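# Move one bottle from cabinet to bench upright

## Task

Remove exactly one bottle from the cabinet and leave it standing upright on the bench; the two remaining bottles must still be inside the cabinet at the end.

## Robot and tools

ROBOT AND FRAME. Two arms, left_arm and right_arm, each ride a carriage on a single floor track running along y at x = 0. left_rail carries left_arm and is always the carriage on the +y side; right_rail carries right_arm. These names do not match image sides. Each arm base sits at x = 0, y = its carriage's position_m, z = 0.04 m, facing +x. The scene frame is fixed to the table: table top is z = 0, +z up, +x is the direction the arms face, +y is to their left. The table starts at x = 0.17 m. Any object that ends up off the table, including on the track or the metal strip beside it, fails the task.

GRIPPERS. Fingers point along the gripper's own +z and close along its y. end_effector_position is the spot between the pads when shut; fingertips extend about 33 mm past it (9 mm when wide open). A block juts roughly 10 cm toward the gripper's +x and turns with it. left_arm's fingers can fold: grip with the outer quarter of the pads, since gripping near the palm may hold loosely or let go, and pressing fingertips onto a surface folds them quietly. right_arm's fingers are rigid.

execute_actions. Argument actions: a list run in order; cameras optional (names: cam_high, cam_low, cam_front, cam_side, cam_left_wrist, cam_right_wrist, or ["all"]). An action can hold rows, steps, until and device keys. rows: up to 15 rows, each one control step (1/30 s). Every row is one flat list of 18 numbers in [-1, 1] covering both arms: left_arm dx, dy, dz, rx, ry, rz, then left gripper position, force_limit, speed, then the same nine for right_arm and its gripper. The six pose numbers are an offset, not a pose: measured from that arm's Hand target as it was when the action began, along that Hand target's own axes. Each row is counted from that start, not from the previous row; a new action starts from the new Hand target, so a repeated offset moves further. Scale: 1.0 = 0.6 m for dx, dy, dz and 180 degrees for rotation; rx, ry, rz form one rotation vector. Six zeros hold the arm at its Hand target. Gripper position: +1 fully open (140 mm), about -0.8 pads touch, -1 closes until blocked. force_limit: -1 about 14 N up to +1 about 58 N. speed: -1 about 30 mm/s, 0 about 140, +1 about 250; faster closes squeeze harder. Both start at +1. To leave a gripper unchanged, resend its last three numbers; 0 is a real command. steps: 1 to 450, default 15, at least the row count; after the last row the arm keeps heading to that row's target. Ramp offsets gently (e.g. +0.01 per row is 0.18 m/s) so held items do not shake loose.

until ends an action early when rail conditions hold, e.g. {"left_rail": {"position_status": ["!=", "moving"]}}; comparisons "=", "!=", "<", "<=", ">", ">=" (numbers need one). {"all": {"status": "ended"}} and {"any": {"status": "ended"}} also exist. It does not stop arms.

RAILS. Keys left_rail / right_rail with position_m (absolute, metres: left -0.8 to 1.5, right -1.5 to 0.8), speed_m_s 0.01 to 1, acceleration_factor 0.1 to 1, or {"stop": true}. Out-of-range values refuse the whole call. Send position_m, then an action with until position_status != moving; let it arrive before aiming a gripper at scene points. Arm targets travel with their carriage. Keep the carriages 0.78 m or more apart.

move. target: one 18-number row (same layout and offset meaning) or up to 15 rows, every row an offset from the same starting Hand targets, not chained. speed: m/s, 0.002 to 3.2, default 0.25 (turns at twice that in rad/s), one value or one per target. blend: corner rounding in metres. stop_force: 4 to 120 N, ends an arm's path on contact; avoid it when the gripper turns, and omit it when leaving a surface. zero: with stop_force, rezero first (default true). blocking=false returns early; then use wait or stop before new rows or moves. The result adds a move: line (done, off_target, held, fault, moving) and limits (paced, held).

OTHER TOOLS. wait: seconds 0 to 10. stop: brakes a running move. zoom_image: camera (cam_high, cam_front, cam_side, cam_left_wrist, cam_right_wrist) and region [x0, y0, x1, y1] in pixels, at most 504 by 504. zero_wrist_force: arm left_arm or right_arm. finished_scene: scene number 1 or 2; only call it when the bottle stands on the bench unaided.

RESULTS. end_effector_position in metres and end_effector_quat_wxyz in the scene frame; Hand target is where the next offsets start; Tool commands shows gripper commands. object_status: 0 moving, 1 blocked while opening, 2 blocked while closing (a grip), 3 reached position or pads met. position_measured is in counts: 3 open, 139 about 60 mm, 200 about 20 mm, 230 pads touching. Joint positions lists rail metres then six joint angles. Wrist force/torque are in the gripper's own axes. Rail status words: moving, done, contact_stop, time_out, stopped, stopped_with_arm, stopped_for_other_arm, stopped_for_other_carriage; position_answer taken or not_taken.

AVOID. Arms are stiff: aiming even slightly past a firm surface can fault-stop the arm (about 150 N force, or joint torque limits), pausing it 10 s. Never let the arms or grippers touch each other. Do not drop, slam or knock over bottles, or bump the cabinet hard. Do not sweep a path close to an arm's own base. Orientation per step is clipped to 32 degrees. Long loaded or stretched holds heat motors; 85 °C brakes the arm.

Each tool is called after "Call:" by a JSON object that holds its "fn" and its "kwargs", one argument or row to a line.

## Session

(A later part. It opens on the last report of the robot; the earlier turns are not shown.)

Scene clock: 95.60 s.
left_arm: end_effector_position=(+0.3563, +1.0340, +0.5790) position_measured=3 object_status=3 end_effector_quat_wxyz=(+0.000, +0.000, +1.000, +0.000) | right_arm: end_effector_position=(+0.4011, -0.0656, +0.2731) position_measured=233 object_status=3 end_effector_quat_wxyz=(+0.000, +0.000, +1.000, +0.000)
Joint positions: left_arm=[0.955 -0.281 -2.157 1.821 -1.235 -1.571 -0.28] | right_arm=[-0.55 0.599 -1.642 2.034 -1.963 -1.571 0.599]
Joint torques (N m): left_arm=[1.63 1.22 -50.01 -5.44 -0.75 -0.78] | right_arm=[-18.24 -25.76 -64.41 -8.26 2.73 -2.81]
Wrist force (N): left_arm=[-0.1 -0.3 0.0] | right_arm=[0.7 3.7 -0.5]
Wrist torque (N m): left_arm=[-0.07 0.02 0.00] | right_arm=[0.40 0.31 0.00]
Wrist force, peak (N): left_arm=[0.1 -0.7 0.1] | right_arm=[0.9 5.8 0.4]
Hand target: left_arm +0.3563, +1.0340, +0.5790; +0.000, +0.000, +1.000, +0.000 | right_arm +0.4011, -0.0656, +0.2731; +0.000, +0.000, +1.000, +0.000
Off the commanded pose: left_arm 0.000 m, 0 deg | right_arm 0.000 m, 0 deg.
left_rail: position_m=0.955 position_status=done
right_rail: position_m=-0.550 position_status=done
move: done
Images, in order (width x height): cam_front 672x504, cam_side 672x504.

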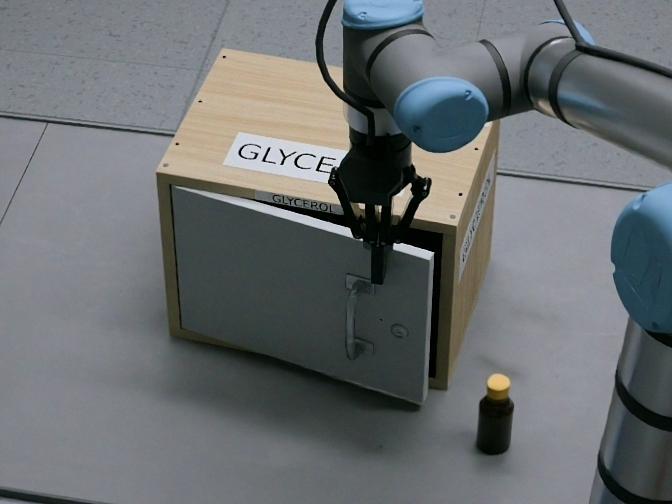

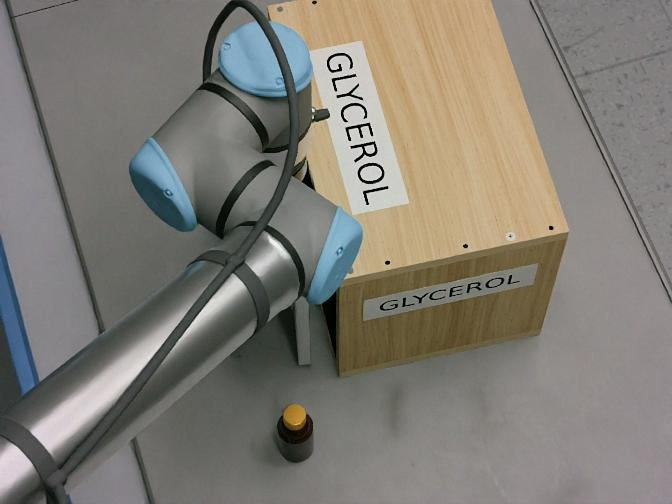

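Call:
{"fn": "move", "kwargs": {
  "target": [0,0,0,0,0,0,1,1,1,-0.08333,-0.015,0,0,0,0,-1,-1,0],
  "speed": 0.04,
  "stop_force": 12,
  "cameras": ["cam_front"]
}}

Scene clock: 98.60 s.
left_arm: end_effector_position=(+0.3563, +1.0340, +0.5790) position_measured=3 object_status=3 end_effector_quat_wxyz=(+0.000, +0.000, +1.000, +0.000) | right_arm: end_effector_position=(+0.4422, -0.0731, +0.2731) position_measured=233 object_status=3 end_effector_quat_wxyz=(+0.000, +0.000, +1.000, +0.000)
Joint positions: left_arm=[0.955 -0.281 -2.157 1.821 -1.235 -1.571 -0.28] | right_arm=[-0.55 0.552 -1.605 1.999 -1.965 -1.571 0.552]
Joint torques (N m): left_arm=[0.93 0.54 -49.7 -5.31 -1.08 -0.79] | right_arm=[18.64 -63.52 -36.3 -1.73 -2.43 2.62]
Wrist force (N): left_arm=[0.1 0.0 -0.1] | right_arm=[-2.0 3.1 0.1]
Wrist torque (N m): left_arm=[-0.01 -0.02 0.00] | right_arm=[0.68 0.48 -0.34]
Wrist force, peak (N): left_arm=[0.0 -0.8 0.0] | right_arm=[19.9 -3.0 -7.6]
Hand target: left_arm +0.3563, +1.0340, +0.5790; +0.000, +0.000, +1.000, +0.000 | right_arm +0.4422, -0.0731, +0.2731; +0.000, +0.000, +1.000, +0.000 (not the last commanded pose)
Off the commanded pose: left_arm 0.000 m, 0 deg | right_arm 0.009 m, 0 deg.
left_rail: position_m=0.955 position_status=done
right_rail: position_m=-0.550 position_status=done
move: contact (right_arm)
Images, in order (width x height): cam_front 672x504.

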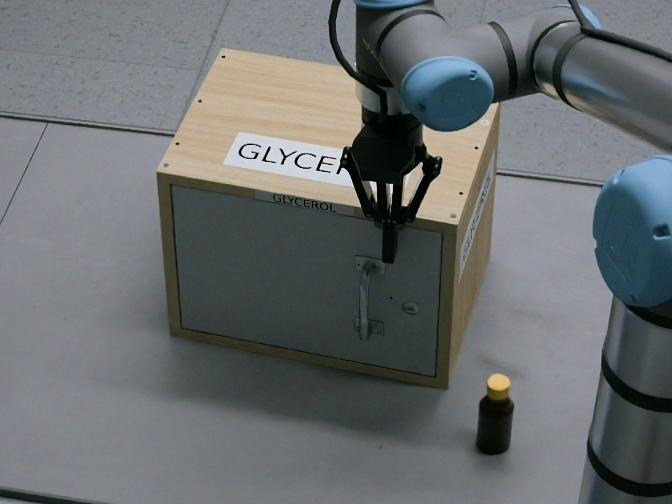

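Call:
{"fn": "move", "kwargs": {
  "target": [
    [0,0,0,0,0,0,1,1,1,0.13,0,0,0,0,0,-1,-1,0],
    [0,0,0,0,0,0,1,1,1,0.18,-0.05,-0.28,0,0,0,-1,-1,0]
  ],
  "speed": [0.15,0.35],
  "blend": [0.03,0],
  "cameras": ["cam_front","cam_high"]
}}

Scene clock: 100.80 s.
left_arm: end_effector_position=(+0.3563, +1.0340, +0.5790) position_measured=3 object_status=3 end_effector_quat_wxyz=(+0.000, +0.000, +1.000, +0.000) | right_arm: end_effector_position=(+0.3342, -0.1031, +0.4409) position_measured=233 object_status=3 end_effector_quat_wxyz=(+0.000, +0.000, +1.000, +0.000)
Joint positions: left_arm=[0.955 -0.281 -2.157 1.821 -1.235 -1.571 -0.28] | right_arm=[-0.55 0.611 -1.836 1.889 -1.624 -1.571 0.611]
Joint torques (N m): left_arm=[0.99 1.12 -49.24 -5.36 -0.93 -1.15] | right_arm=[-16.48 -47.19 -69.26 -1.23 1.12 -2.84]
Wrist force (N): left_arm=[-0.4 -0.1 -0.1] | right_arm=[-2.4 2.7 0.0]
Wrist torque (N m): left_arm=[-0.03 0.09 0.00] | right_arm=[0.59 0.55 0.02]
Wrist force, peak (N): left_arm=[0.2 -0.6 0.0] | right_arm=[-3.6 3.2 0.3]
Hand target: left_arm +0.3563, +1.0340, +0.5790; +0.000, +0.000, +1.000, +0.000 | right_arm +0.3342, -0.1031, +0.4411; +0.000, +0.000, +1.000, +0.000
Off the commanded pose: left_arm 0.000 m, 0 deg | right_arm 0.000 m, 0 deg.
left_rail: position_m=0.955 position_status=done
right_rail: position_m=-0.550 position_status=done
move: done
Images, in order (width x height): cam_high 672x504, cam_front 672x504.

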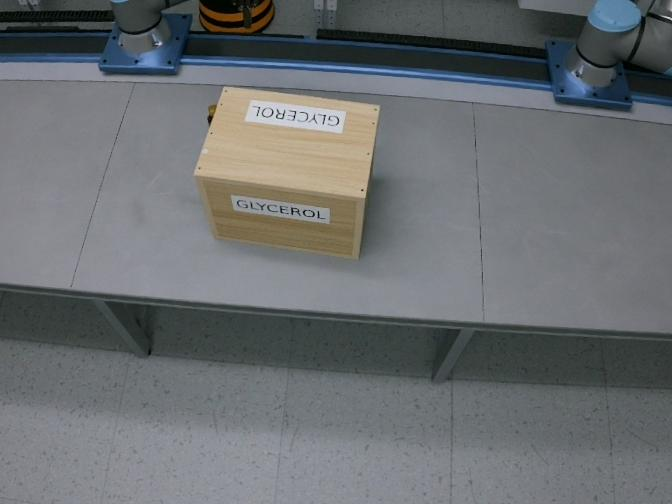

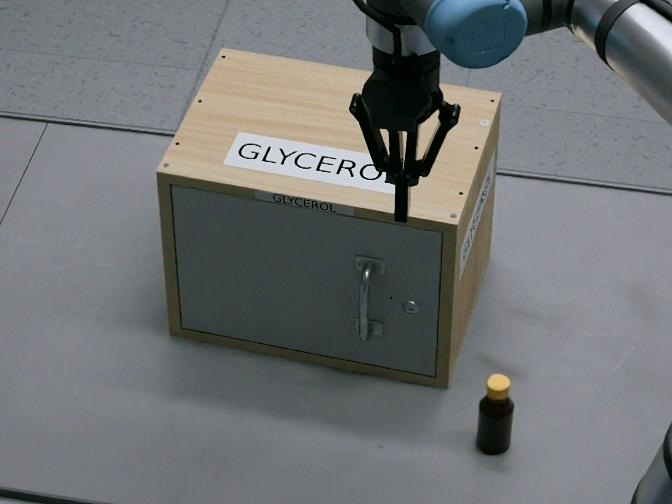

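Call:
{"fn": "finished_scene", "kwargs": {
  "scene": 2
}}

The scene is finished: the task was done.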